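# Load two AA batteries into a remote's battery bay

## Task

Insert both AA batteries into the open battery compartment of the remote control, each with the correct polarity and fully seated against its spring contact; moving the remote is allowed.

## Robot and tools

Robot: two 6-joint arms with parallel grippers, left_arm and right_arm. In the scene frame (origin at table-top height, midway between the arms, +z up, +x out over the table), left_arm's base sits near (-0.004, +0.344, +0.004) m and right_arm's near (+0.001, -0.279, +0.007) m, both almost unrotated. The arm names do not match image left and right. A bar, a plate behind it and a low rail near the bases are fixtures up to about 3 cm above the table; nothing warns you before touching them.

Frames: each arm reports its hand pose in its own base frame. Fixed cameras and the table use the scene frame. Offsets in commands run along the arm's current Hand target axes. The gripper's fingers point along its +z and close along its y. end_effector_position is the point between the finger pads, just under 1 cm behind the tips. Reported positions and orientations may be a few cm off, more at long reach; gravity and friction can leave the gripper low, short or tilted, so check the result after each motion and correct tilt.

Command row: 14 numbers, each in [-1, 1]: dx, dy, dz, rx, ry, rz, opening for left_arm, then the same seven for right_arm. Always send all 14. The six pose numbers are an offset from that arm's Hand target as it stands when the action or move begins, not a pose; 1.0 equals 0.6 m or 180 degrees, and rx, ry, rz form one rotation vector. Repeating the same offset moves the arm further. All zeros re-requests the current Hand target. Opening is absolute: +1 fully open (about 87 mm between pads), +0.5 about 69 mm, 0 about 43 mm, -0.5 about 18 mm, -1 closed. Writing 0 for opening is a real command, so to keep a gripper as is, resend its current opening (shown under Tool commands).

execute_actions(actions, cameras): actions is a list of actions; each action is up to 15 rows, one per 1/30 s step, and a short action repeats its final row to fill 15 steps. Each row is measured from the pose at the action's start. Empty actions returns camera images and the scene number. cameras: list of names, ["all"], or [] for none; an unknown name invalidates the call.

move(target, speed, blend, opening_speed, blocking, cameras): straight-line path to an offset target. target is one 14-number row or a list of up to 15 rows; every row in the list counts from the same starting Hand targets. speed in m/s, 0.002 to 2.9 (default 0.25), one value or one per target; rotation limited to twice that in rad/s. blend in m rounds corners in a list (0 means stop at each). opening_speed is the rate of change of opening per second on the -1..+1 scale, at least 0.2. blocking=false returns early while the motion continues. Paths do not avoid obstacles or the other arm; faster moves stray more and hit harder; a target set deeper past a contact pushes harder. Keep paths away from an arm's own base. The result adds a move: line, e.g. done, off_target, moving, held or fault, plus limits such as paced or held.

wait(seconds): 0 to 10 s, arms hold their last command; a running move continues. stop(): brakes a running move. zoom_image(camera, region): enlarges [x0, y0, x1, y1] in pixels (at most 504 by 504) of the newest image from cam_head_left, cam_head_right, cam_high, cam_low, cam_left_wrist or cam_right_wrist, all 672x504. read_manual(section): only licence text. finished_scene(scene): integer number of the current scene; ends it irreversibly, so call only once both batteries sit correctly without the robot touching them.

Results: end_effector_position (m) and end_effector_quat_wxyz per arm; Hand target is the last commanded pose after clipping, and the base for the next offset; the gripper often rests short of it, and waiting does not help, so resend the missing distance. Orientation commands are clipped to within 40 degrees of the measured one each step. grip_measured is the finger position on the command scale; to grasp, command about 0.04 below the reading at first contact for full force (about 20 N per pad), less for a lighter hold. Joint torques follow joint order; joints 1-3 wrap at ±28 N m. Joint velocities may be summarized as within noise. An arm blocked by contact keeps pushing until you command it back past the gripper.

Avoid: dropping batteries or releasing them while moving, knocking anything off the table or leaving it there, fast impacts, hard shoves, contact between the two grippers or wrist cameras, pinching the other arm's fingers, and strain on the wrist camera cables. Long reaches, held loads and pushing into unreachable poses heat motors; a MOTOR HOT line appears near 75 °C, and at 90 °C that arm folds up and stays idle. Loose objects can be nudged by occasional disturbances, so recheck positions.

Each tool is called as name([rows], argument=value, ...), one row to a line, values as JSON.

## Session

execute_actions(actions=[])

Scene clock: 0.00 s.
left_arm: end_effector_position=(+0.3816, -0.0045, +0.0542) grip_measured=+1.000 end_effector_quat_wxyz=(+0.568, -0.021, +0.822, +0.032) | right_arm: end_effector_position=(+0.3815, +0.0033, +0.0503) grip_measured=+0.963 end_effector_quat_wxyz=(+0.567, +0.000, +0.823, -0.014)
Joint positions: left_arm=[-0.077 1.513 0.386 0.762 -0.148 -0.026 1] | right_arm=[0.033 1.528 0.377 0.785 0.053 -0.004 0.982]
Joint velocities: within noise
Joint torques (N m): no reading
Heat: left arm: 38 °C; right arm: 30 °C.
Hand target: left_arm +0.3883, -0.0049, +0.0664; +0.584, -0.023, +0.811, +0.030 | right_arm +0.3855, +0.0033, +0.0573; +0.576, +0.000, +0.817, -0.013
Tool commands: left_gripper/opening=+1.0 right_gripper/opening=+1.0

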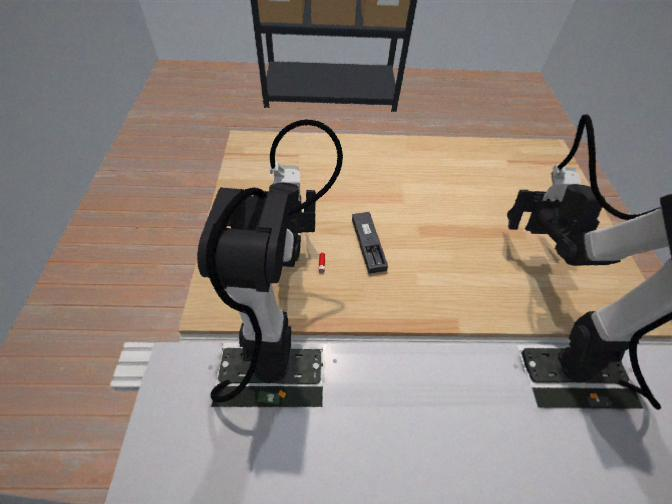

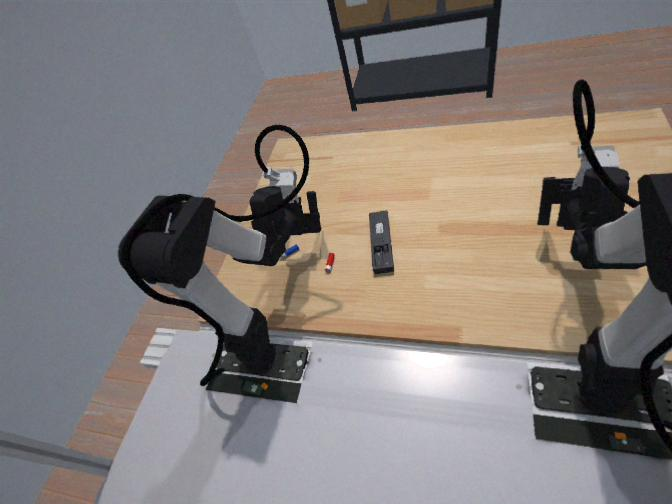

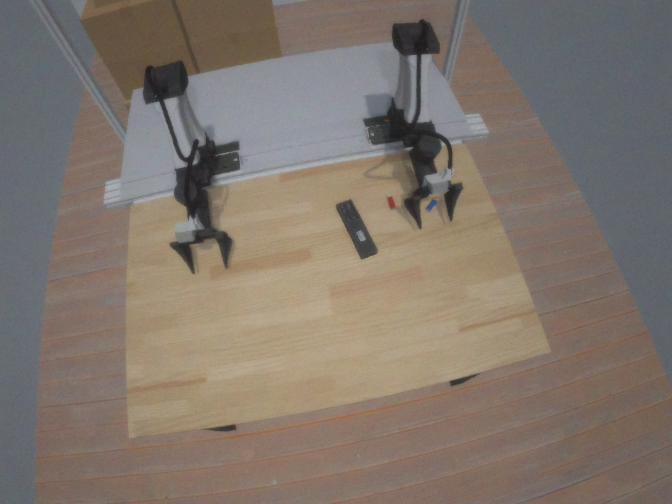

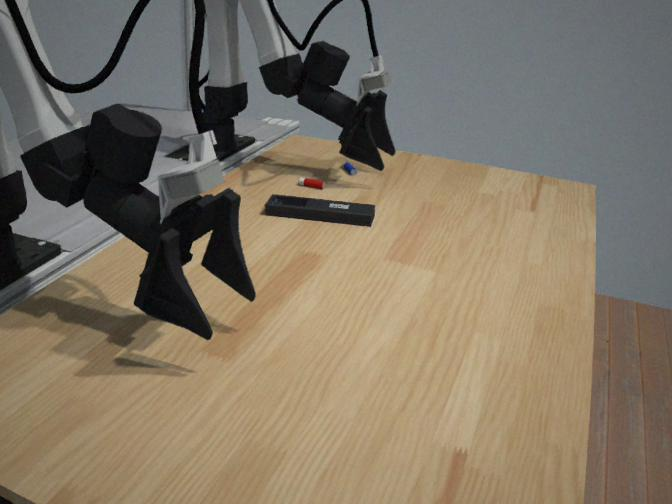

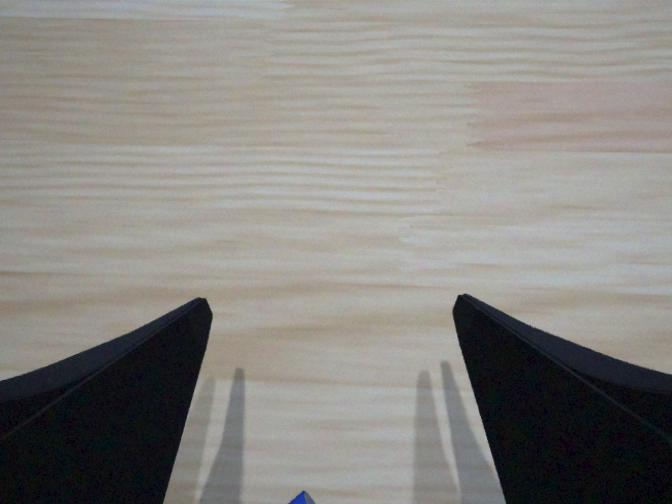

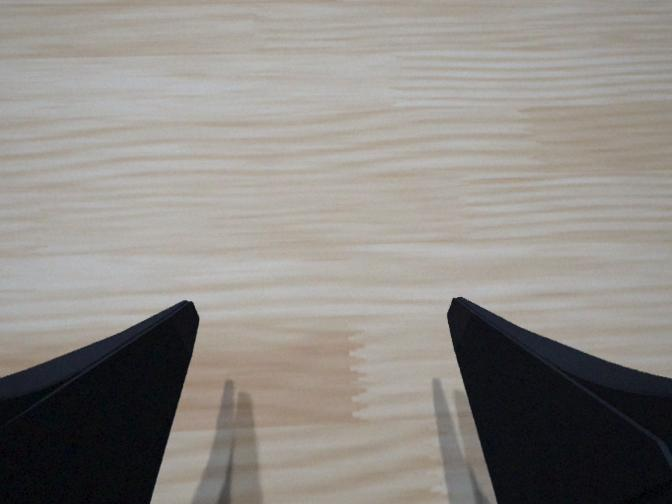

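move(target=[-0.1173,-0.3011,-0.1118,-0.0629,0.3944,-0.0998,1.0,0,0,0,0,0,0,1.0], speed=0.3, cameras=["cam_left_wrist", "cam_high"])

Scene clock: 24.47 s.
left_arm: end_effector_position=(+0.3580, -0.1846, +0.1470) grip_measured=+1.000 end_effector_quat_wxyz=(+0.025, -0.206, +0.978, -0.014) | right_arm: end_effector_position=(+0.3815, +0.0033, +0.0502) grip_measured=+0.963 end_effector_quat_wxyz=(+0.567, +0.000, +0.824, -0.014)
Joint positions: left_arm=[-0.403 2.191 2.231 -1.553 -0.006 -0.818 1] | right_arm=[0.033 1.528 0.377 0.785 0.053 -0.004 0.982]
Joint torques (N m): left_arm=[-0.58 -10.73 7.27 0.33 0.07 0.02] | right_arm=[-0.32 -5.61 6.43 1.89 0.03 0.05]
Heat: left arm: 39 °C; right arm: 35 °C.
Hand target: left_arm +0.3601, -0.1900, +0.1502; +0.000, -0.208, +0.978, +0.000 | right_arm +0.3855, +0.0033, +0.0574; +0.576, +0.000, +0.817, -0.013
Off the commanded pose: left_arm 0.007 m, 3 deg | right_arm 0.008 m, 1 deg.
joint sent to its limit (left arm) — joint 4 (wrist pitch), lower limit. The joint targets are off in orientation, not in position.
move: off_target (left_arm)
Images, in order (width x height): cam_high 672x504, cam_left_wrist 672x504.

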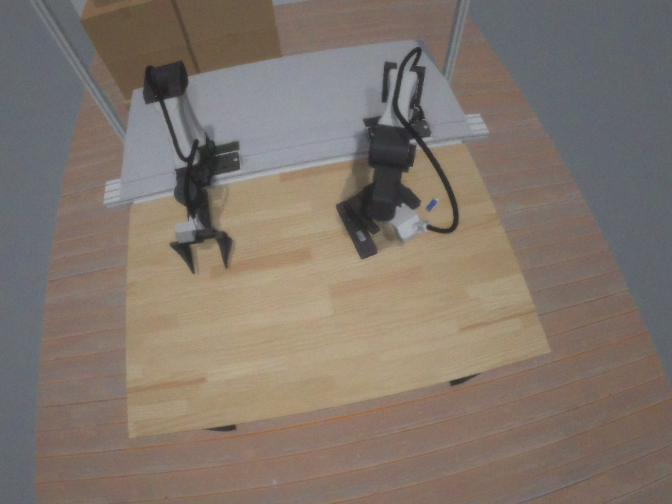

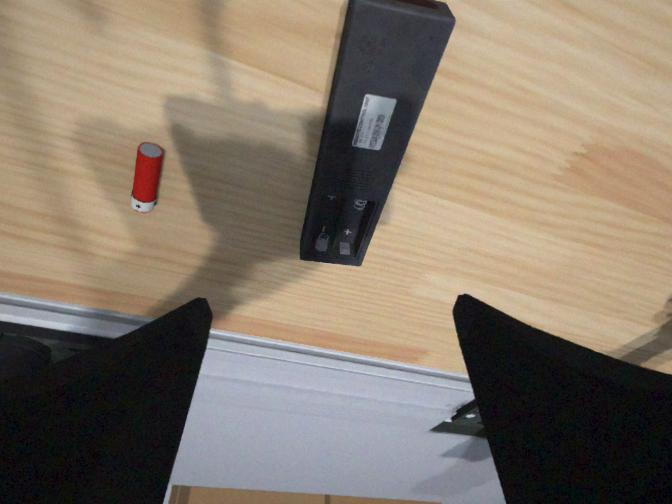

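zoom_image(camera="cam_left_wrist", region=[290, 170, 400, 270])

Scaled by 4.582.

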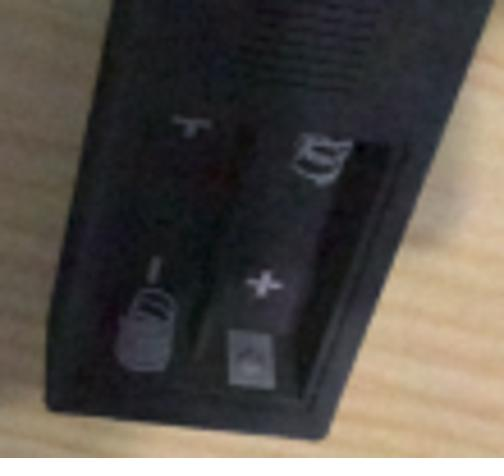

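move(target=[0.0446,-0.0281,0.1587,0,0,0.0578,1.0,0,0,0,0,0,0,1.0], speed=0.2, cameras=["cam_left_wrist"])

Scene clock: 50.40 s.
left_arm: end_effector_position=(+0.3390, -0.2129, +0.0555) grip_measured=+1.000 end_effector_quat_wxyz=(-0.006, -0.124, +0.992, +0.007) | right_arm: end_effector_position=(+0.3814, +0.0033, +0.0502) grip_measured=+0.963 end_effector_quat_wxyz=(+0.567, +0.000, +0.824, -0.014)
Joint positions: left_arm=[-0.493 2.236 1.93 -1.283 -0.006 -0.741 1] | right_arm=[0.033 1.528 0.377 0.785 0.053 -0.004 0.982]
Joint torques (N m): left_arm=[-0.18 -11.97 5.48 0.42 0.01 0.25] | right_arm=[-0.31 -5.61 6.43 1.89 0.03 0.05]
Heat: left arm: 43 °C; right arm: 38 °C.
Hand target: left_arm +0.3427, -0.2161, +0.0549; +0.000, -0.118, +0.993, +0.000 | right_arm +0.3855, +0.0033, +0.0573; +0.576, +0.000, +0.817, -0.013
Off the commanded pose: left_arm 0.005 m, 1 deg | right_arm 0.008 m, 1 deg.
move: done
Images, in order (width x height): cam_left_wrist 672x504.

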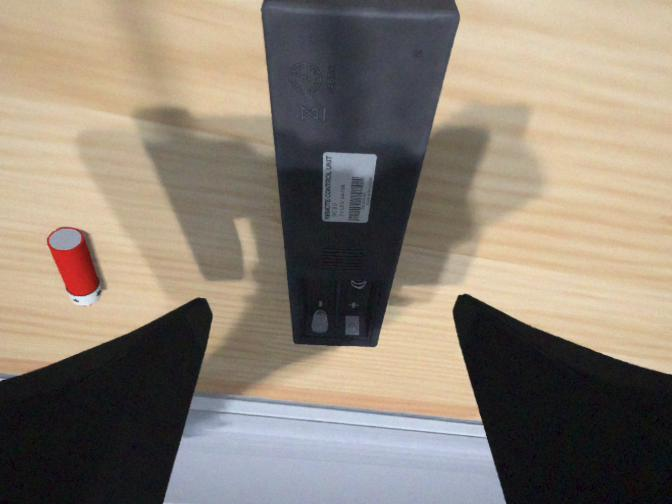

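move(target=[0.0,-0.0077,0.0815,0,0,0.009,1.0,0,0,0,0,0,0,1.0], speed=0.12, cameras=[])

execute_actions([
  [[0,0,0,0,0,0,0.3,0,0,0,0,0,0,1.0]],
  [[0,0,0,0,0,0,0.05,0,0,0,0,0,0,1.0]],
], cameras=["cam_left_wrist"])

Scene clock: 55.60 s.
left_arm: end_effector_position=(+0.3409, -0.2152, +0.0089) grip_measured=+1.000 end_effector_quat_wxyz=(-0.006, -0.112, +0.994, +0.007) | right_arm: end_effector_position=(+0.3814, +0.0033, +0.0502) grip_measured=+0.963 end_effector_quat_wxyz=(+0.567, +0.000, +0.824, -0.014)
Joint positions: left_arm=[-0.497 2.28 1.816 -1.124 -0.005 -0.722 1] | right_arm=[0.033 1.528 0.377 0.785 0.053 -0.004 0.982]
Joint torques (N m): left_arm=[-0.83 -11.74 5.29 0.46 0.02 0.24] | right_arm=[-0.31 -5.61 6.42 1.9 0.03 0.05]
Heat: left arm: 43 °C; right arm: 38 °C.
Hand target: left_arm +0.3438, -0.2207, +0.0062; +0.001, -0.104, +0.995, +0.000 | right_arm +0.3855, +0.0033, +0.0573; +0.576, +0.000, +0.817, -0.013
Off the commanded pose: left_arm 0.007 m, 1 deg | right_arm 0.008 m, 1 deg.
move: done
No camera images: "cameras" was empty.

Scene clock: 56.80 s.
left_arm: end_effector_position=(+0.3420, -0.2159, +0.0087) grip_measured=+0.087 end_effector_quat_wxyz=(-0.004, -0.112, +0.994, +0.005) | right_arm: end_effector_position=(+0.3814, +0.0033, +0.0502) grip_measured=+0.963 end_effector_quat_wxyz=(+0.567, +0.000, +0.824, -0.014)
Joint positions: left_arm=[-0.497 2.28 1.816 -1.119 -0.004 -0.721 0.544] | right_arm=[0.033 1.528 0.377 0.785 0.053 -0.004 0.982]
Joint torques (N m): left_arm=[-0.81 -11.74 5.33 0.43 0.01 0.22] | right_arm=[-0.31 -5.63 6.43 1.9 0.03 0.05]
Heat: left arm: 44 °C; right arm: 38 °C.
Hand target: left_arm +0.3438, -0.2207, +0.0062; +0.000, -0.104, +0.995, +0.000 | right_arm +0.3855, +0.0033, +0.0573; +0.576, +0.000, +0.817, -0.013
Off the commanded pose: left_arm 0.006 m, 1 deg | right_arm 0.008 m, 1 deg.
Images, in order (width x height): cam_left_wrist 672x504.

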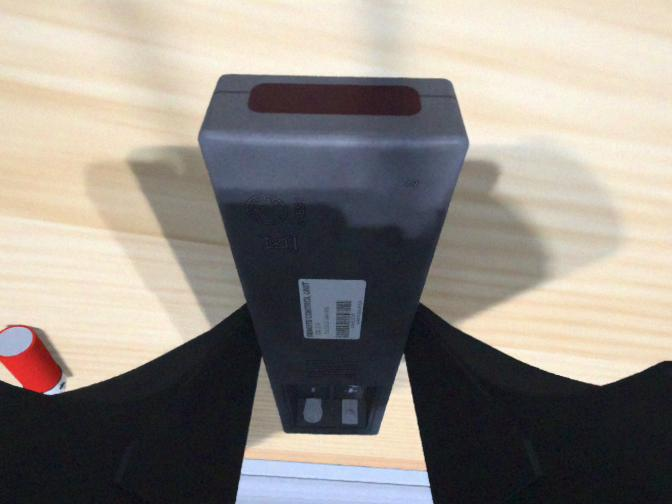

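move([
  [0,0,-0.05,0,0,0,0.05,0,0,0,0,0,0,1.0],
  [0.151,-0.1032,-0.05,0,0,0.727,0.05,0,0,0,0,0,0,1.0],
], speed=[0.15, 0.25], cameras=["cam_left_wrist", "cam_high"])

Scene clock: 68.40 s.
left_arm: end_effector_position=(+0.2633, -0.2914, +0.0133) grip_measured=+0.087 end_effector_quat_wxyz=(-0.037, +0.856, +0.516, -0.001) | right_arm: end_effector_position=(+0.3814, +0.0033, +0.0502) grip_measured=+0.963 end_effector_quat_wxyz=(+0.567, +0.000, +0.824, -0.014)
Joint positions: left_arm=[-0.934 2.234 1.749 -1.16 -0.004 1.123 0.544] | right_arm=[0.033 1.528 0.377 0.785 0.053 -0.004 0.982]
Joint torques (N m): left_arm=[-0.38 -17.87 5.01 0.23 0.11 0.29] | right_arm=[-0.34 -5.61 6.43 1.9 0.03 0.05]
Heat: left arm: 47 °C; right arm: 38 °C.
Hand target: left_arm +0.2679, -0.3000, +0.0360; +0.000, +0.861, +0.508, +0.000 | right_arm +0.3855, +0.0033, +0.0573; +0.576, +0.000, +0.817, -0.013
Off the commanded pose: left_arm 0.025 m, 4 deg | right_arm 0.008 m, 1 deg.
move: off_target (left_arm)
Images, in order (width x height): cam_high 672x504, cam_left_wrist 672x504.

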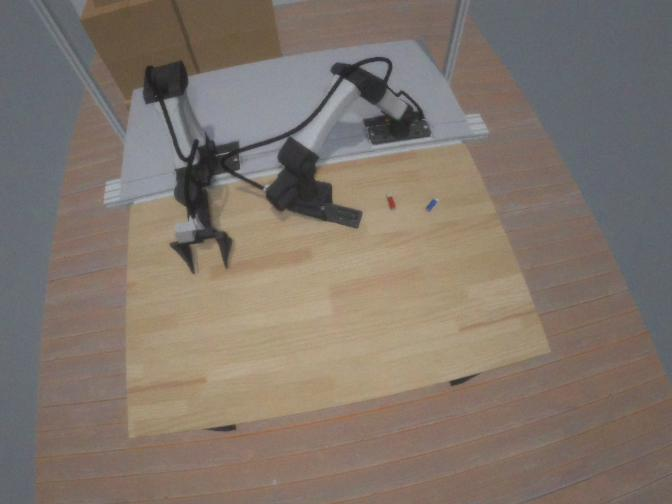

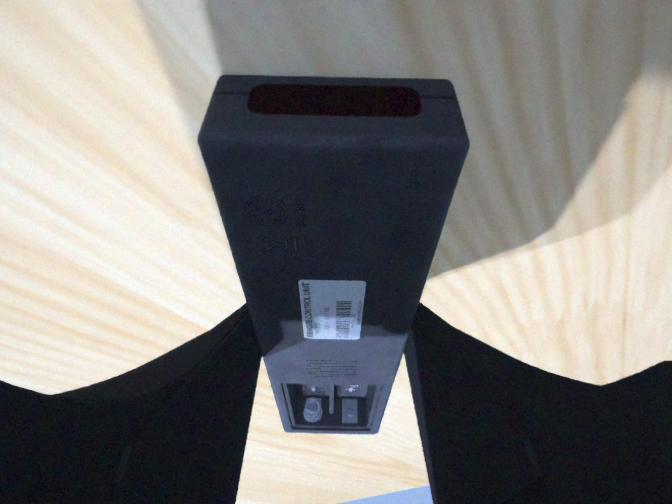

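move(target=[0,0,0.053,0,0,0,0.05,0,0,0,0,0,0,1.0], speed=0.06, cameras=[])

Scene clock: 72.77 s.
left_arm: end_effector_position=(+0.2629, -0.2914, +0.0098) grip_measured=+0.085 end_effector_quat_wxyz=(-0.024, +0.857, +0.515, +0.002) | right_arm: end_effector_position=(+0.3814, +0.0033, +0.0502) grip_measured=+0.963 end_effector_quat_wxyz=(+0.567, +0.000, +0.824, -0.014)
Joint positions: left_arm=[-0.936 2.208 1.696 -1.105 -0.009 1.124 0.542] | right_arm=[0.033 1.528 0.377 0.785 0.053 -0.004 0.982]
Joint torques (N m): left_arm=[-0.06 -12.08 3.37 0.77 0.17 0.31] | right_arm=[-0.34 -5.61 6.43 1.9 0.03 0.05]
Heat: left arm: 50 °C; right arm: 39 °C.
Hand target: left_arm +0.2679, -0.3000, +0.0042; +0.000, +0.861, +0.508, +0.000 | right_arm +0.3855, +0.0033, +0.0573; +0.576, +0.000, +0.817, -0.013
Off the commanded pose: left_arm 0.011 m, 3 deg | right_arm 0.008 m, 1 deg.
move: off_target (left_arm)
No camera images: "cameras" was empty.

execute_actions([
  [[0,0,0.01,0,0,0,0.05,0,0,0,0,0,0,1.0]],
  [[0,0,-0.006,0,0,0,0.12,0,0,0,0,0,0,1.0]],
  [[0,0,0,0,0,0,0.5,0,0,0,0,0,0,1.0]],
], cameras=["cam_left_wrist"])

Scene clock: 76.37 s.
left_arm: end_effector_position=(+0.2635, -0.2905, +0.0096) grip_measured=+0.499 end_effector_quat_wxyz=(-0.022, +0.858, +0.514, +0.006) | right_arm: end_effector_position=(+0.3814, +0.0033, +0.0502) grip_measured=+0.963 end_effector_quat_wxyz=(+0.567, +0.000, +0.824, -0.014)
Joint positions: left_arm=[-0.938 2.204 1.686 -1.096 -0.017 1.124 0.75] | right_arm=[0.033 1.528 0.377 0.785 0.053 -0.004 0.982]
Joint torques (N m): left_arm=[0.03 -11.34 3.64 0.77 0.24 0.3] | right_arm=[-0.32 -5.61 6.43 1.89 0.03 0.05]
Heat: left arm: 50 °C; right arm: 39 °C.
Hand target: left_arm +0.2681, -0.3001, +0.0019; +0.000, +0.861, +0.508, +0.000 | right_arm +0.3855, +0.0033, +0.0574; +0.576, +0.000, +0.817, -0.013
Off the commanded pose: left_arm 0.013 m, 3 deg | right_arm 0.008 m, 1 deg.
Images, in order (width x height): cam_left_wrist 672x504.

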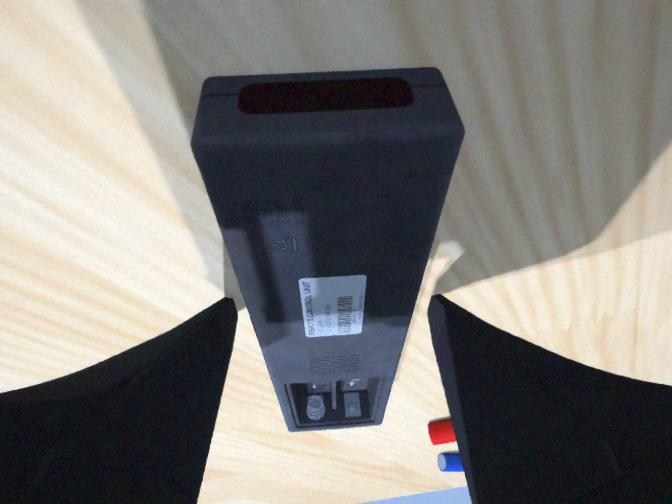

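move([
  [0,0,-0.16,0,0,0,0.5,0,0,-0.05,0,0,0,1.0],
  [0.3438,-0.1709,-0.23,0,0,-0.6717,0.5,0.0761,0.3265,-0.3237,-0.3277,0.0476,-0.1442,0.5],
], speed=0.3, blend=0.03, cameras=["cam_left_wrist", "cam_right_wrist"])

Scene clock: 100.10 s.
left_arm: end_effector_position=(+0.2807, -0.0695, +0.1286) grip_measured=+0.500 end_effector_quat_wxyz=(-0.015, -0.010, +1.000, +0.008) | right_arm: end_effector_position=(+0.1852, +0.1955, +0.0618) grip_measured=+0.500 end_effector_quat_wxyz=(+0.413, -0.445, +0.751, +0.259)
Joint positions: left_arm=[-0.215 1.821 1.611 -1.393 -0.009 -0.235 0.75] | right_arm=[0.569 0.894 0.302 -0.028 -0.442 -0.27 0.75]
Joint torques (N m): left_arm=[0.23 -12.77 5.08 0.18 0.09 0.01] | right_arm=[0.16 -1.05 10.76 1.61 -0.34 -0.11]
Heat: left arm: 51 °C; right arm: 39 °C.
Hand target: left_arm +0.2778, -0.0700, +0.1400; +0.000, -0.018, +1.000, +0.000 | right_arm +0.1903, +0.2027, +0.0752; +0.425, -0.455, +0.736, +0.263
Off the commanded pose: left_arm 0.012 m, 2 deg | right_arm 0.016 m, 3 deg.
move: off_target (left_arm, right_arm); target 2's new opening was sent with right_arm's hand 0.016 m and 3 deg from that target
Images, in order (width x height): cam_left_wrist 672x504, cam_right_wrist 672x504.

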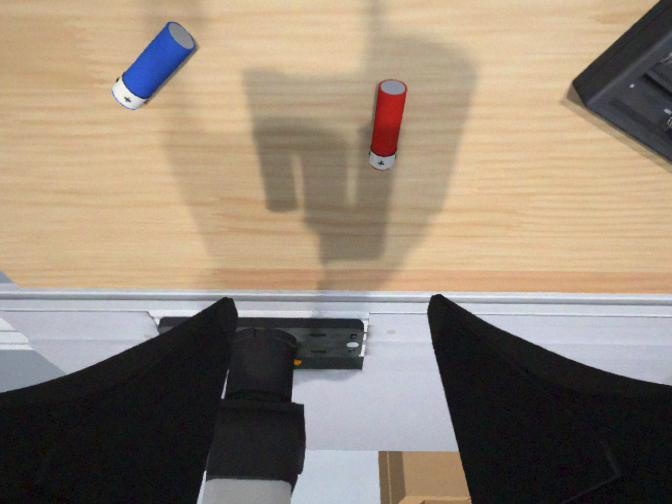

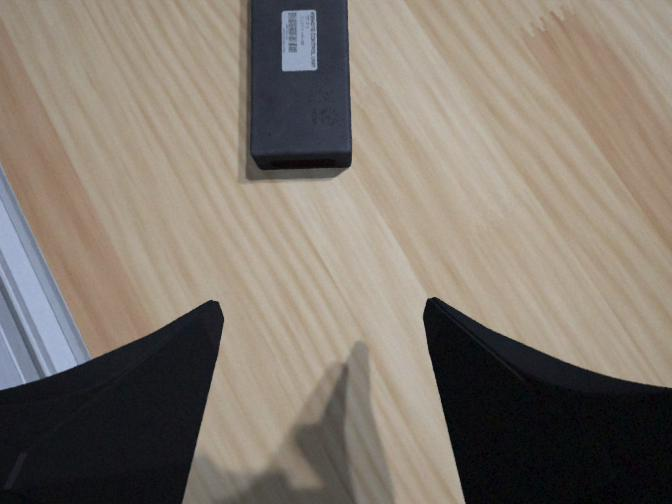

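move([
  [0.038,-0.0493,0.1467,0,0,0.0114,-0.3,0.0183,0.0133,0.0853,0,0,0,0.5],
  [0.038,-0.0493,0.1467,0,0,0.0114,-0.3,0.0287,0.0132,0.1908,0,0,0,0.5],
], speed=[0.2, 0.1], cameras=["cam_left_wrist", "cam_right_wrist"])

Scene clock: 126.43 s.
left_arm: end_effector_position=(+0.2516, -0.0958, +0.0459) grip_measured=-0.300 end_effector_quat_wxyz=(-0.021, +0.004, +1.000, +0.009) | right_arm: end_effector_position=(+0.2212, +0.2851, +0.0043) grip_measured=+0.500 end_effector_quat_wxyz=(+0.426, -0.463, +0.731, +0.265)
Joint positions: left_arm=[-0.319 1.799 1.247 -1.064 -0.005 -0.312 0.35] | right_arm=[0.795 1.618 0.385 0.688 -0.282 -0.174 0.75]
Joint torques (N m): left_arm=[-0.65 -11.18 4.74 0.4 0.05 0.01] | right_arm=[0.18 -4.11 6.2 1.73 0.08 0.19]
Heat: left arm: 50 °C; right arm: 39 °C.
Hand target: left_arm +0.2562, -0.1003, +0.0519; +0.000, +0.000, +1.000, +0.000 | right_arm +0.2235, +0.2874, +0.0032; +0.425, -0.456, +0.736, +0.264
Off the commanded pose: left_arm 0.009 m, 3 deg | right_arm 0.003 m, 1 deg.
move: off_target (left_arm)
Images, in order (width x height): cam_left_wrist 672x504, cam_right_wrist 672x504.

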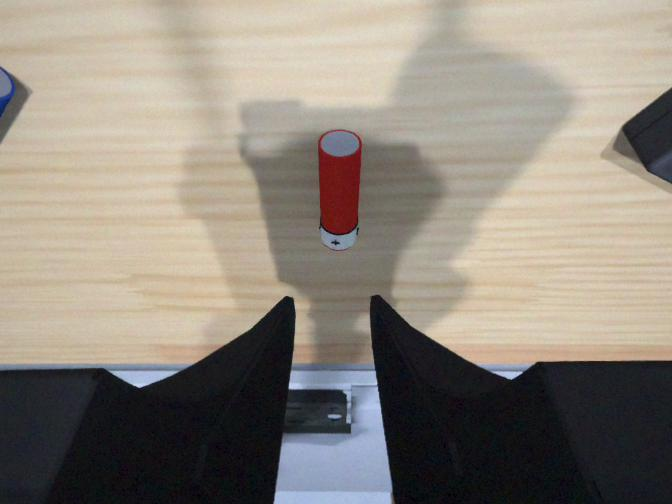

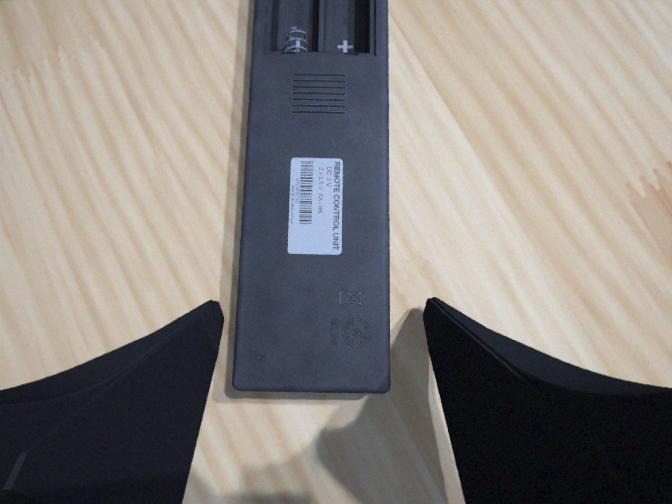

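move(target=[-0.0057,-0.002,0.069,0,0,0,-0.3,0,0,0,0,0,0,0.0], speed=0.1, cameras=["cam_left_wrist", "cam_right_wrist"])

Scene clock: 135.20 s.
left_arm: end_effector_position=(+0.2556, -0.0971, +0.0132) grip_measured=-0.300 end_effector_quat_wxyz=(-0.006, +0.003, +1.000, +0.004) | right_arm: end_effector_position=(+0.2217, +0.2850, +0.0045) grip_measured=+0.060 end_effector_quat_wxyz=(+0.426, -0.462, +0.732, +0.264)
Joint positions: left_arm=[-0.319 1.83 1.154 -0.909 -0.005 -0.313 0.35] | right_arm=[0.795 1.618 0.385 0.69 -0.279 -0.173 0.53]
Joint torques (N m): left_arm=[-0.73 -7.57 4.9 0.46 0.04 0.01] | right_arm=[0.17 -4.11 6.2 1.73 0.06 0.19]
Heat: left arm: 50 °C; right arm: 38 °C.
Hand target: left_arm +0.2595, -0.1014, +0.0105; +0.000, +0.000, +1.000, +0.000 | right_arm +0.2235, +0.2874, +0.0032; +0.425, -0.456, +0.736, +0.264
Off the commanded pose: left_arm 0.007 m, 1 deg | right_arm 0.003 m, 1 deg.
move: done
Images, in order (width x height): cam_left_wrist 672x504, cam_right_wrist 672x504.

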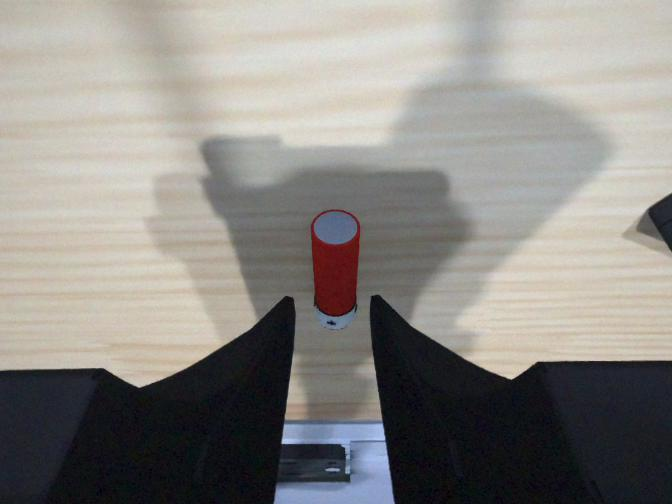

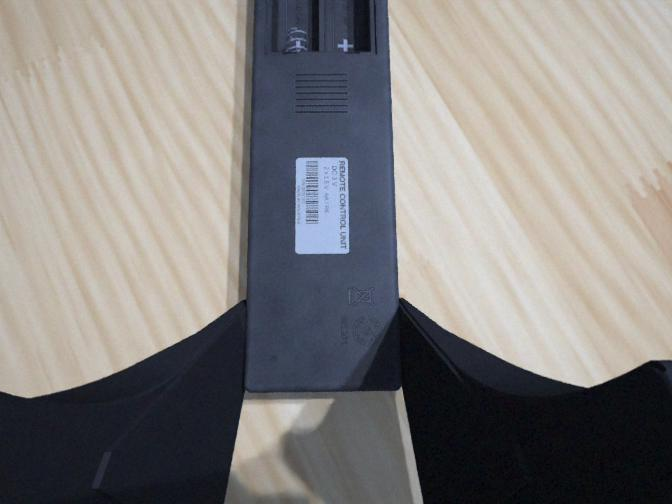

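execute_actions([
  [[-0.008,-0.001,0.0,0,0,0,-0.3,0,0,0,0,0,0,0.0]],
  [[0,0,0,0,0,0,-0.5,0,0,0,0,0,0,0.0]],
  [[0,0,0,0,0,0,-0.68,0,0,0,0,0,0,0.0]],
], cameras=["cam_left_wrist"])

Scene clock: 147.47 s.
left_arm: end_effector_position=(+0.2543, -0.0967, +0.0094) grip_measured=-0.591 end_effector_quat_wxyz=(-0.013, +0.003, +1.000, +0.007) | right_arm: end_effector_position=(+0.2217, +0.2850, +0.0045) grip_measured=+0.060 end_effector_quat_wxyz=(+0.426, -0.462, +0.732, +0.264)
Joint positions: left_arm=[-0.319 1.845 1.154 -0.908 -0.005 -0.313 0.205] | right_arm=[0.795 1.618 0.385 0.69 -0.279 -0.173 0.53]
Joint torques (N m): left_arm=[-0.38 -7.54 6.5 0.39 0.04 0.04] | right_arm=[0.17 -4.1 6.22 1.73 0.06 0.19]
Heat: left arm: 49 °C; right arm: 38 °C.
Hand target: left_arm +0.2643, -0.1020, +0.0104; +0.000, +0.000, +1.000, +0.000 | right_arm +0.2235, +0.2874, +0.0032; +0.425, -0.456, +0.736, +0.264
Off the commanded pose: left_arm 0.011 m, 2 deg | right_arm 0.003 m, 1 deg.
Images, in order (width x height): cam_left_wrist 672x504.

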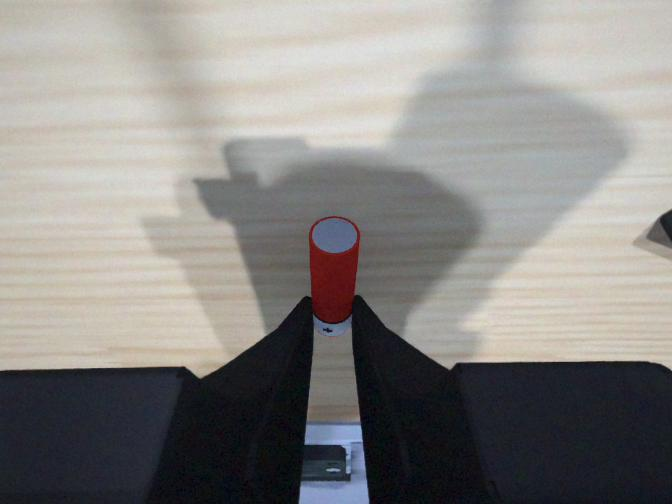

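move([
  [0,0,0,0,0,0,-0.4,0,0,0,0,0,0,0.0],
  [0,0,-0.075,0,0,0,-0.4,0,0,0,0,0,0,0.0],
  [0,0,0.0005,0,0,0,-0.4,0,0,0,0,0,0,0.0],
], speed=0.12, cameras=["cam_left_wrist"])

Scene clock: 153.10 s.
left_arm: end_effector_position=(+0.2602, -0.0986, +0.0131) grip_measured=-0.400 end_effector_quat_wxyz=(-0.006, +0.003, +1.000, +0.004) | right_arm: end_effector_position=(+0.2217, +0.2850, +0.0045) grip_measured=+0.060 end_effector_quat_wxyz=(+0.426, -0.462, +0.732, +0.264)
Joint positions: left_arm=[-0.319 1.846 1.175 -0.913 -0.005 -0.313 0.3] | right_arm=[0.795 1.618 0.385 0.69 -0.279 -0.173 0.53]
Joint torques (N m): left_arm=[-0.36 -7.64 4.89 0.49 0.04 0.05] | right_arm=[0.18 -4.1 6.22 1.73 0.06 0.19]
Heat: left arm: 49 °C; right arm: 38 °C.
Hand target: left_arm +0.2642, -0.1020, +0.0101; +0.000, +0.000, +1.000, +0.000 | right_arm +0.2235, +0.2874, +0.0032; +0.425, -0.456, +0.736, +0.264
Off the commanded pose: left_arm 0.006 m, 1 deg | right_arm 0.003 m, 1 deg.
move: done
Images, in order (width x height): cam_left_wrist 672x504.

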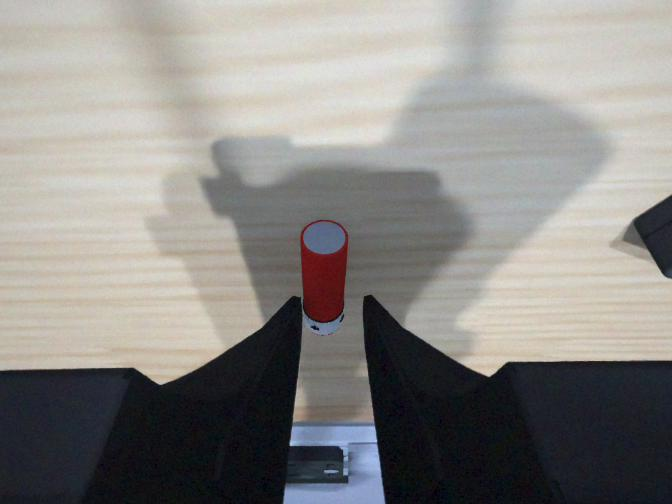

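execute_actions([
  [[0,0.003,0,0,0,0,-0.5,0,0,0,0,0,0,0.0]],
  [[0,0,0,0,0,0,-0.6,0,0,0,0,0,0,0.0]],
  [[0,0,0,0,0,0,-0.68,0,0,0,0,0,0,0.0]],
], cameras=["cam_left_wrist"])

Scene clock: 157.53 s.
left_arm: end_effector_position=(+0.2606, -0.0987, +0.0131) grip_measured=-0.609 end_effector_quat_wxyz=(-0.005, +0.003, +1.000, +0.004) | right_arm: end_effector_position=(+0.2217, +0.2850, +0.0045) grip_measured=+0.060 end_effector_quat_wxyz=(+0.426, -0.462, +0.732, +0.264)
Joint positions: left_arm=[-0.319 1.846 1.175 -0.911 -0.005 -0.313 0.196] | right_arm=[0.795 1.618 0.385 0.69 -0.279 -0.173 0.53]
Joint torques (N m): left_arm=[0.17 -7.86 4.67 0.48 0.05 0.11] | right_arm=[0.18 -4.11 6.22 1.73 0.06 0.19]
Heat: left arm: 49 °C; right arm: 38 °C.
Hand target: left_arm +0.2643, -0.1002, +0.0101; +0.000, +0.000, +1.000, +0.000 | right_arm +0.2235, +0.2874, +0.0032; +0.425, -0.456, +0.736, +0.264
Off the commanded pose: left_arm 0.005 m, 1 deg | right_arm 0.003 m, 1 deg.
Images, in order (width x height): cam_left_wrist 672x504.

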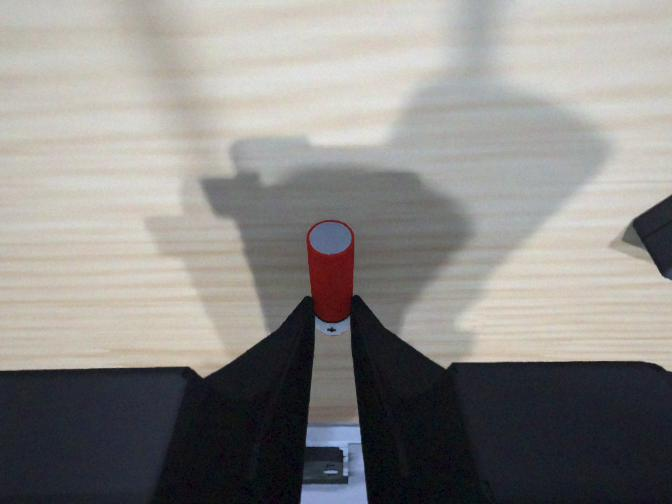

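move([
  [0,0,-0.125,0,0,0,-0.68,0,0,0,0,0,0,0.0],
  [-0.0382,-0.2817,-0.125,0,0,-0.3456,-0.68,0,0,0,0,0,0,0.0],
], speed=0.22, blend=0.02, cameras=["cam_left_wrist"])

Scene clock: 174.00 s.
left_arm: end_effector_position=(+0.2840, -0.2642, +0.0818) grip_measured=-0.609 end_effector_quat_wxyz=(+0.001, -0.511, +0.860, +0.003) | right_arm: end_effector_position=(+0.2217, +0.2850, +0.0045) grip_measured=+0.060 end_effector_quat_wxyz=(+0.426, -0.462, +0.732, +0.264)
Joint positions: left_arm=[-0.645 2 1.673 -1.249 -0.004 -1.717 0.196] | right_arm=[0.795 1.618 0.385 0.69 -0.279 -0.173 0.53]
Joint torques (N m): left_arm=[-0.54 -9.14 7.42 0.1 -0.02 -0.06] | right_arm=[0.17 -4.1 6.2 1.73 0.06 0.19]
Heat: left arm: 48 °C; right arm: 38 °C.
Hand target: left_arm +0.2871, -0.2693, +0.0852; +0.000, -0.516, +0.856, +0.000 | right_arm +0.2235, +0.2874, +0.0032; +0.425, -0.456, +0.736, +0.264
Off the commanded pose: left_arm 0.007 m, 1 deg | right_arm 0.003 m, 1 deg.
move: done
Images, in order (width x height): cam_left_wrist 672x504.

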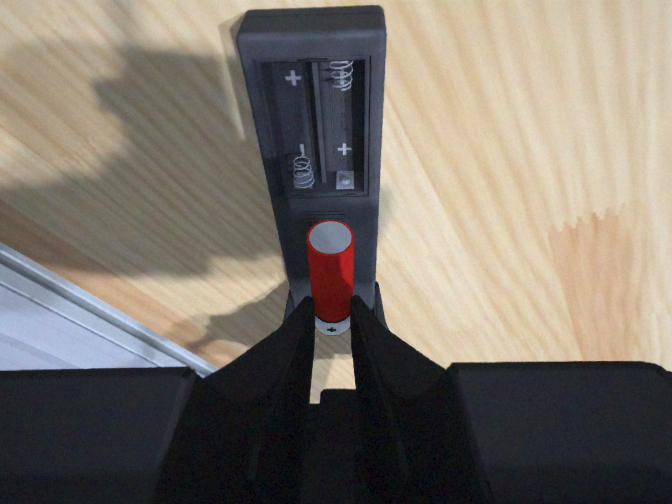

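move(target=[-0.0183,-0.0073,0.012,0,0.1278,0,-0.68,0,0,0,0,0,0,0.0], speed=0.15, cameras=["cam_left_wrist", "cam_low"])

Scene clock: 186.17 s.
left_arm: end_effector_position=(+0.2940, -0.2601, +0.0800) grip_measured=-0.609 end_effector_quat_wxyz=(-0.165, -0.508, +0.840, -0.097) | right_arm: end_effector_position=(+0.2217, +0.2850, +0.0045) grip_measured=+0.060 end_effector_quat_wxyz=(+0.426, -0.462, +0.732, +0.264)
Joint positions: left_arm=[-0.455 2.026 1.588 -1.149 0.384 -1.539 0.196] | right_arm=[0.795 1.618 0.385 0.69 -0.279 -0.173 0.53]
Joint torques (N m): left_arm=[0.55 -9.39 5.11 0.32 0.33 0.18] | right_arm=[0.18 -4.1 6.22 1.73 0.06 0.19]
Heat: left arm: 47 °C; right arm: 38 °C.
Hand target: left_arm +0.2961, -0.2616, +0.0779; -0.170, -0.506, +0.839, -0.103 | right_arm +0.2235, +0.2874, +0.0032; +0.425, -0.456, +0.736, +0.264
Off the commanded pose: left_arm 0.003 m, 1 deg | right_arm 0.003 m, 1 deg.
move: done
Images, in order (width x height): cam_low 672x504, cam_left_wrist 672x504.

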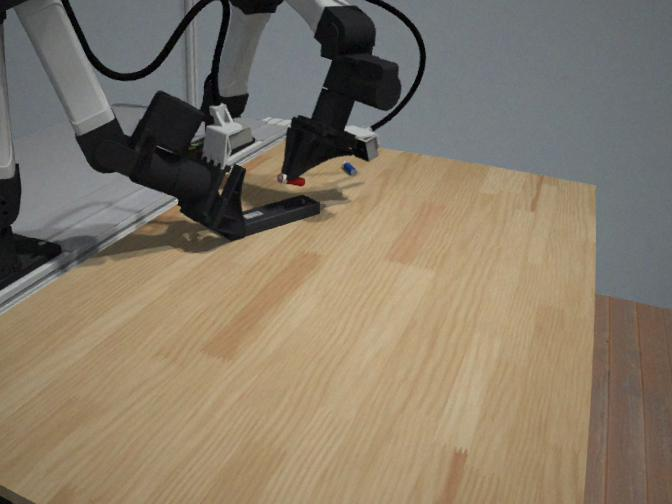

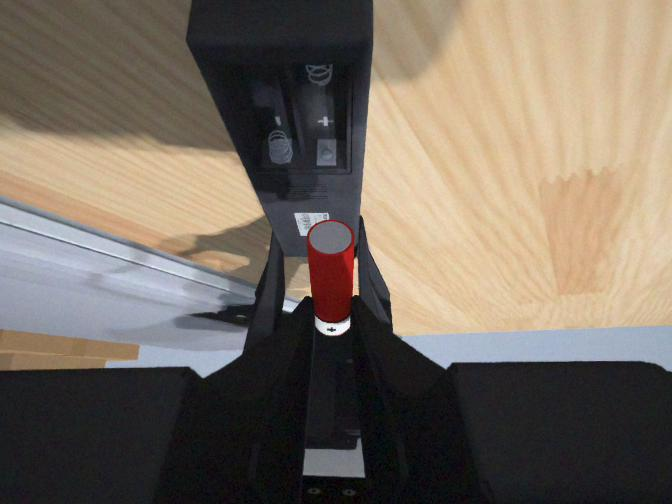

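move(target=[-0.0235,0.0026,0.0715,0.005,0,-0.01175,-0.68,0,0,0,0,0,0,0.0], speed=0.1, cameras=["cam_left_wrist", "cam_low", "cam_right_wrist"])

zoom_image(camera="cam_low", region=[250, 160, 340, 240])

Scene clock: 220.83 s.
left_arm: end_effector_position=(+0.2920, -0.2608, +0.0367) grip_measured=-0.609 end_effector_quat_wxyz=(-0.166, -0.518, +0.832, -0.105) | right_arm: end_effector_position=(+0.2217, +0.2850, +0.0045) grip_measured=+0.060 end_effector_quat_wxyz=(+0.426, -0.462, +0.732, +0.264)
Joint positions: left_arm=[-0.455 2.049 1.438 -0.959 0.395 -1.569 0.196] | right_arm=[0.795 1.618 0.385 0.69 -0.279 -0.173 0.53]
Joint torques (N m): left_arm=[-0.51 -9.31 4.67 0.4 0.26 -0.03] | right_arm=[0.18 -4.11 6.23 1.73 0.05 0.19]
Heat: left arm: 49 °C; right arm: 39 °C.
Hand target: left_arm +0.2930, -0.2642, +0.0329; -0.168, -0.523, +0.829, -0.106 | right_arm +0.2235, +0.2874, +0.0032; +0.425, -0.456, +0.736, +0.264
Off the commanded pose: left_arm 0.005 m, 1 deg | right_arm 0.003 m, 1 deg.
move: done
Images, in order (width x height): cam_low 672x504, cam_left_wrist 672x504, cam_right_wrist 672x504.

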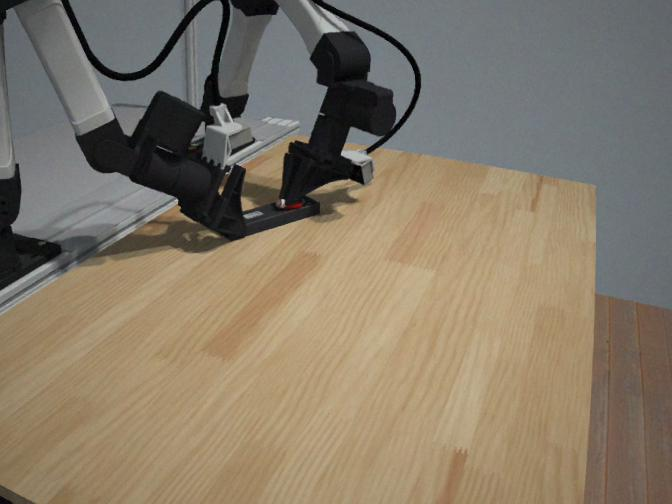

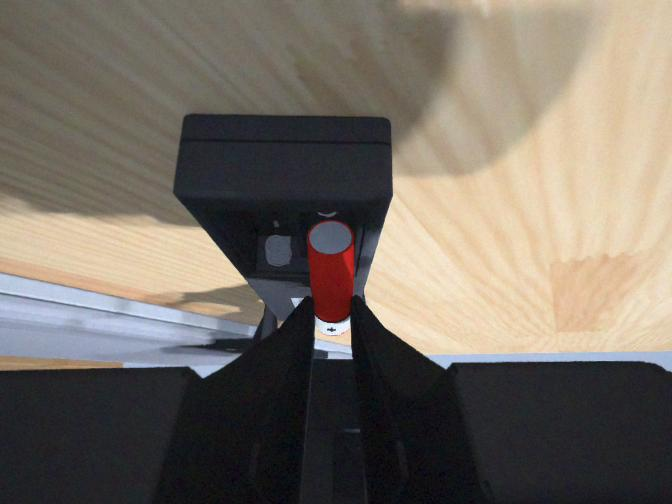

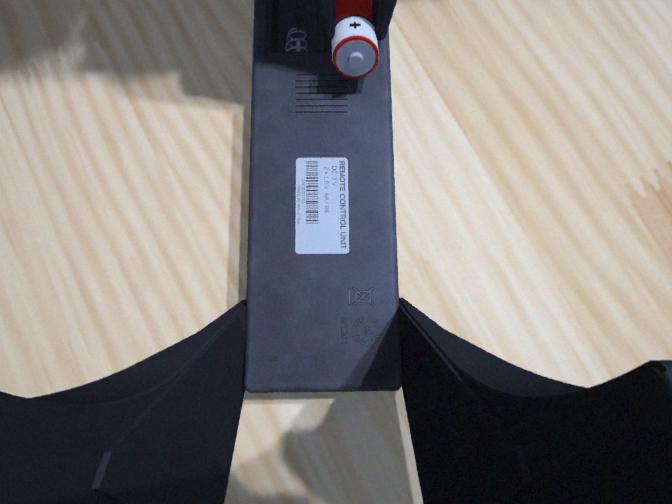

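Scaled by 5.600.

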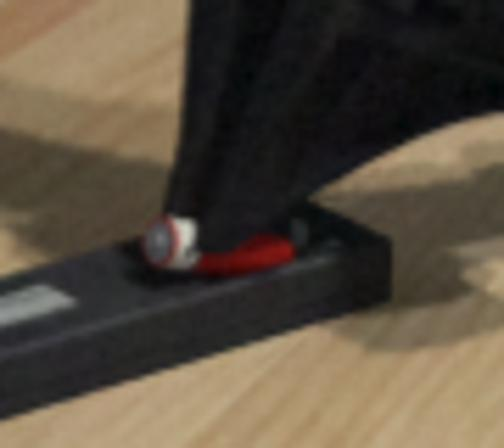

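move(target=[-0.0197,0.0029,-0.0048,0,0,0,-0.70,0,0,-0.006,0,0,0,0.0], speed=0.05, cameras=["cam_left_wrist", "cam_right_wrist"])

Scene clock: 232.60 s.
left_arm: end_effector_position=(+0.2946, -0.2533, +0.0344) grip_measured=-0.609 end_effector_quat_wxyz=(-0.166, -0.523, +0.829, -0.104) | right_arm: end_effector_position=(+0.2217, +0.2850, +0.0045) grip_measured=+0.060 end_effector_quat_wxyz=(+0.426, -0.462, +0.732, +0.264)
Joint positions: left_arm=[-0.434 2.049 1.429 -0.957 0.395 -1.559 0.196] | right_arm=[0.795 1.618 0.385 0.69 -0.279 -0.173 0.53]
Joint torques (N m): left_arm=[0.49 -9.28 4.78 0.32 0.25 0.22] | right_arm=[-0.2 -5.79 5.31 1.61 0.02 0.16]
Heat: left arm: 50 °C; right arm: 39 °C.
Hand target: left_arm +0.2966, -0.2527, +0.0310; -0.168, -0.523, +0.829, -0.106 | right_arm +0.2221, +0.2846, +0.0050; +0.425, -0.456, +0.736, +0.264
Off the commanded pose: left_arm 0.004 m, 0 deg | right_arm 0.001 m, 1 deg.
move: done
Images, in order (width x height): cam_left_wrist 672x504, cam_right_wrist 672x504.

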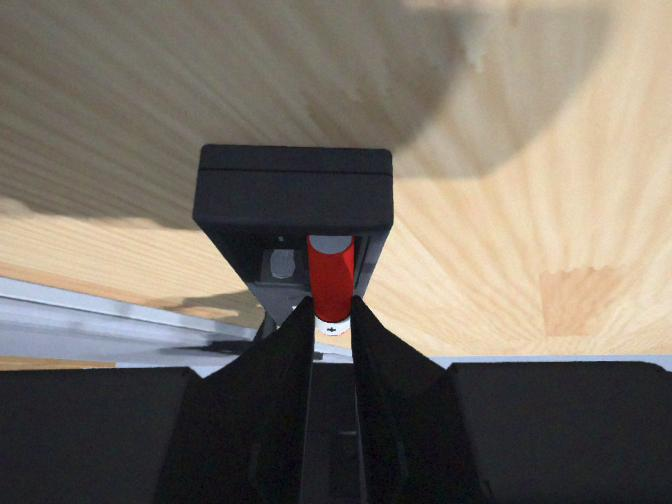

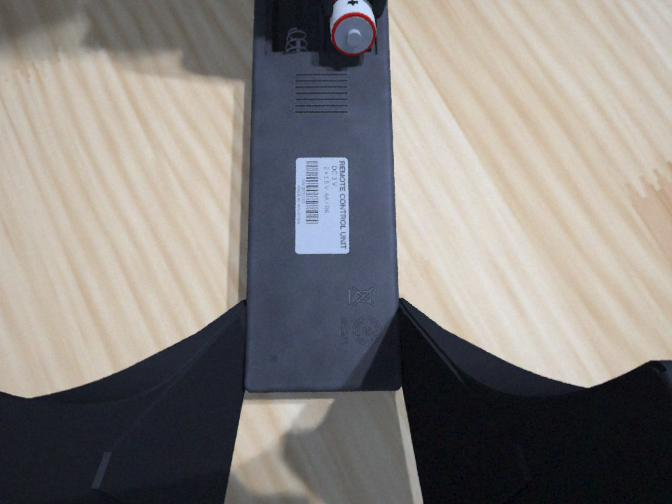

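move(target=[-0.0173,0.0012,-0.0019,0,-0.0333,0,-0.70,0,0,-0.005,0,0,0,0.0], speed=0.05, cameras=["cam_left_wrist", "cam_right_wrist"])

Scene clock: 237.50 s.
left_arm: end_effector_position=(+0.2965, -0.2483, +0.0299) grip_measured=-0.609 end_effector_quat_wxyz=(-0.148, -0.524, +0.834, -0.092) | right_arm: end_effector_position=(+0.2216, +0.2849, +0.0046) grip_measured=+0.060 end_effector_quat_wxyz=(+0.426, -0.462, +0.732, +0.264)
Joint positions: left_arm=[-0.437 2.049 1.429 -0.957 0.351 -1.558 0.196] | right_arm=[0.795 1.616 0.385 0.688 -0.279 -0.173 0.53]
Joint torques (N m): left_arm=[-0.59 -10.77 5.44 0.17 -0.43 0.04] | right_arm=[-0.51 -7.08 4.6 1.52 -0.02 0.15]
Heat: left arm: 50 °C; right arm: 39 °C.
Hand target: left_arm +0.3003, -0.2433, +0.0280; -0.125, -0.527, +0.837, -0.079 | right_arm +0.2210, +0.2823, +0.0065; +0.425, -0.456, +0.736, +0.263
Off the commanded pose: left_arm 0.007 m, 3 deg | right_arm 0.003 m, 1 deg.
move: off_target (left_arm)
Images, in order (width x height): cam_left_wrist 672x504, cam_right_wrist 672x504.

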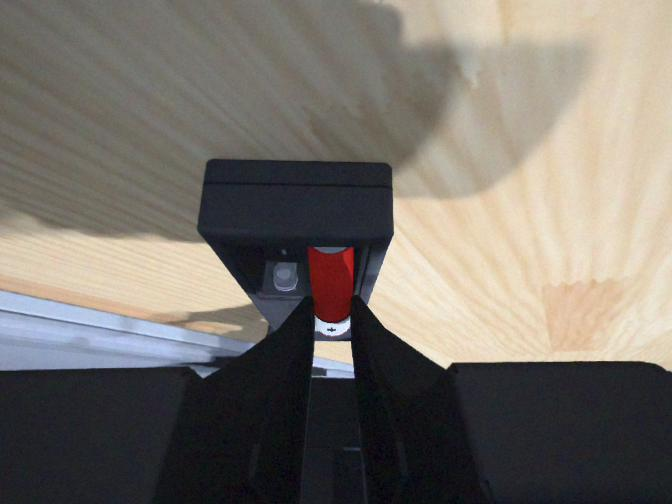

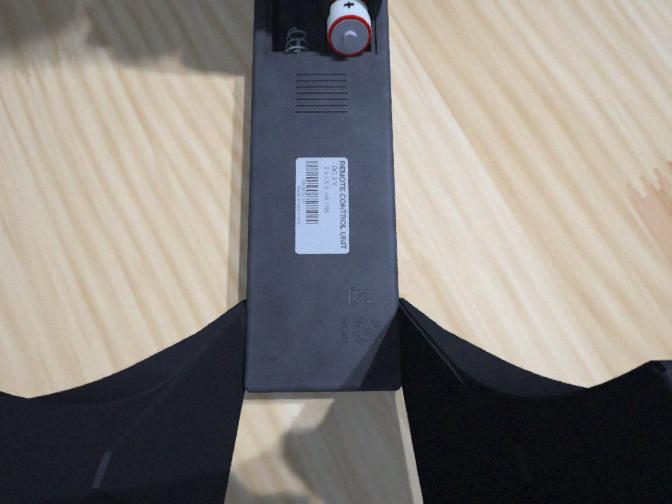

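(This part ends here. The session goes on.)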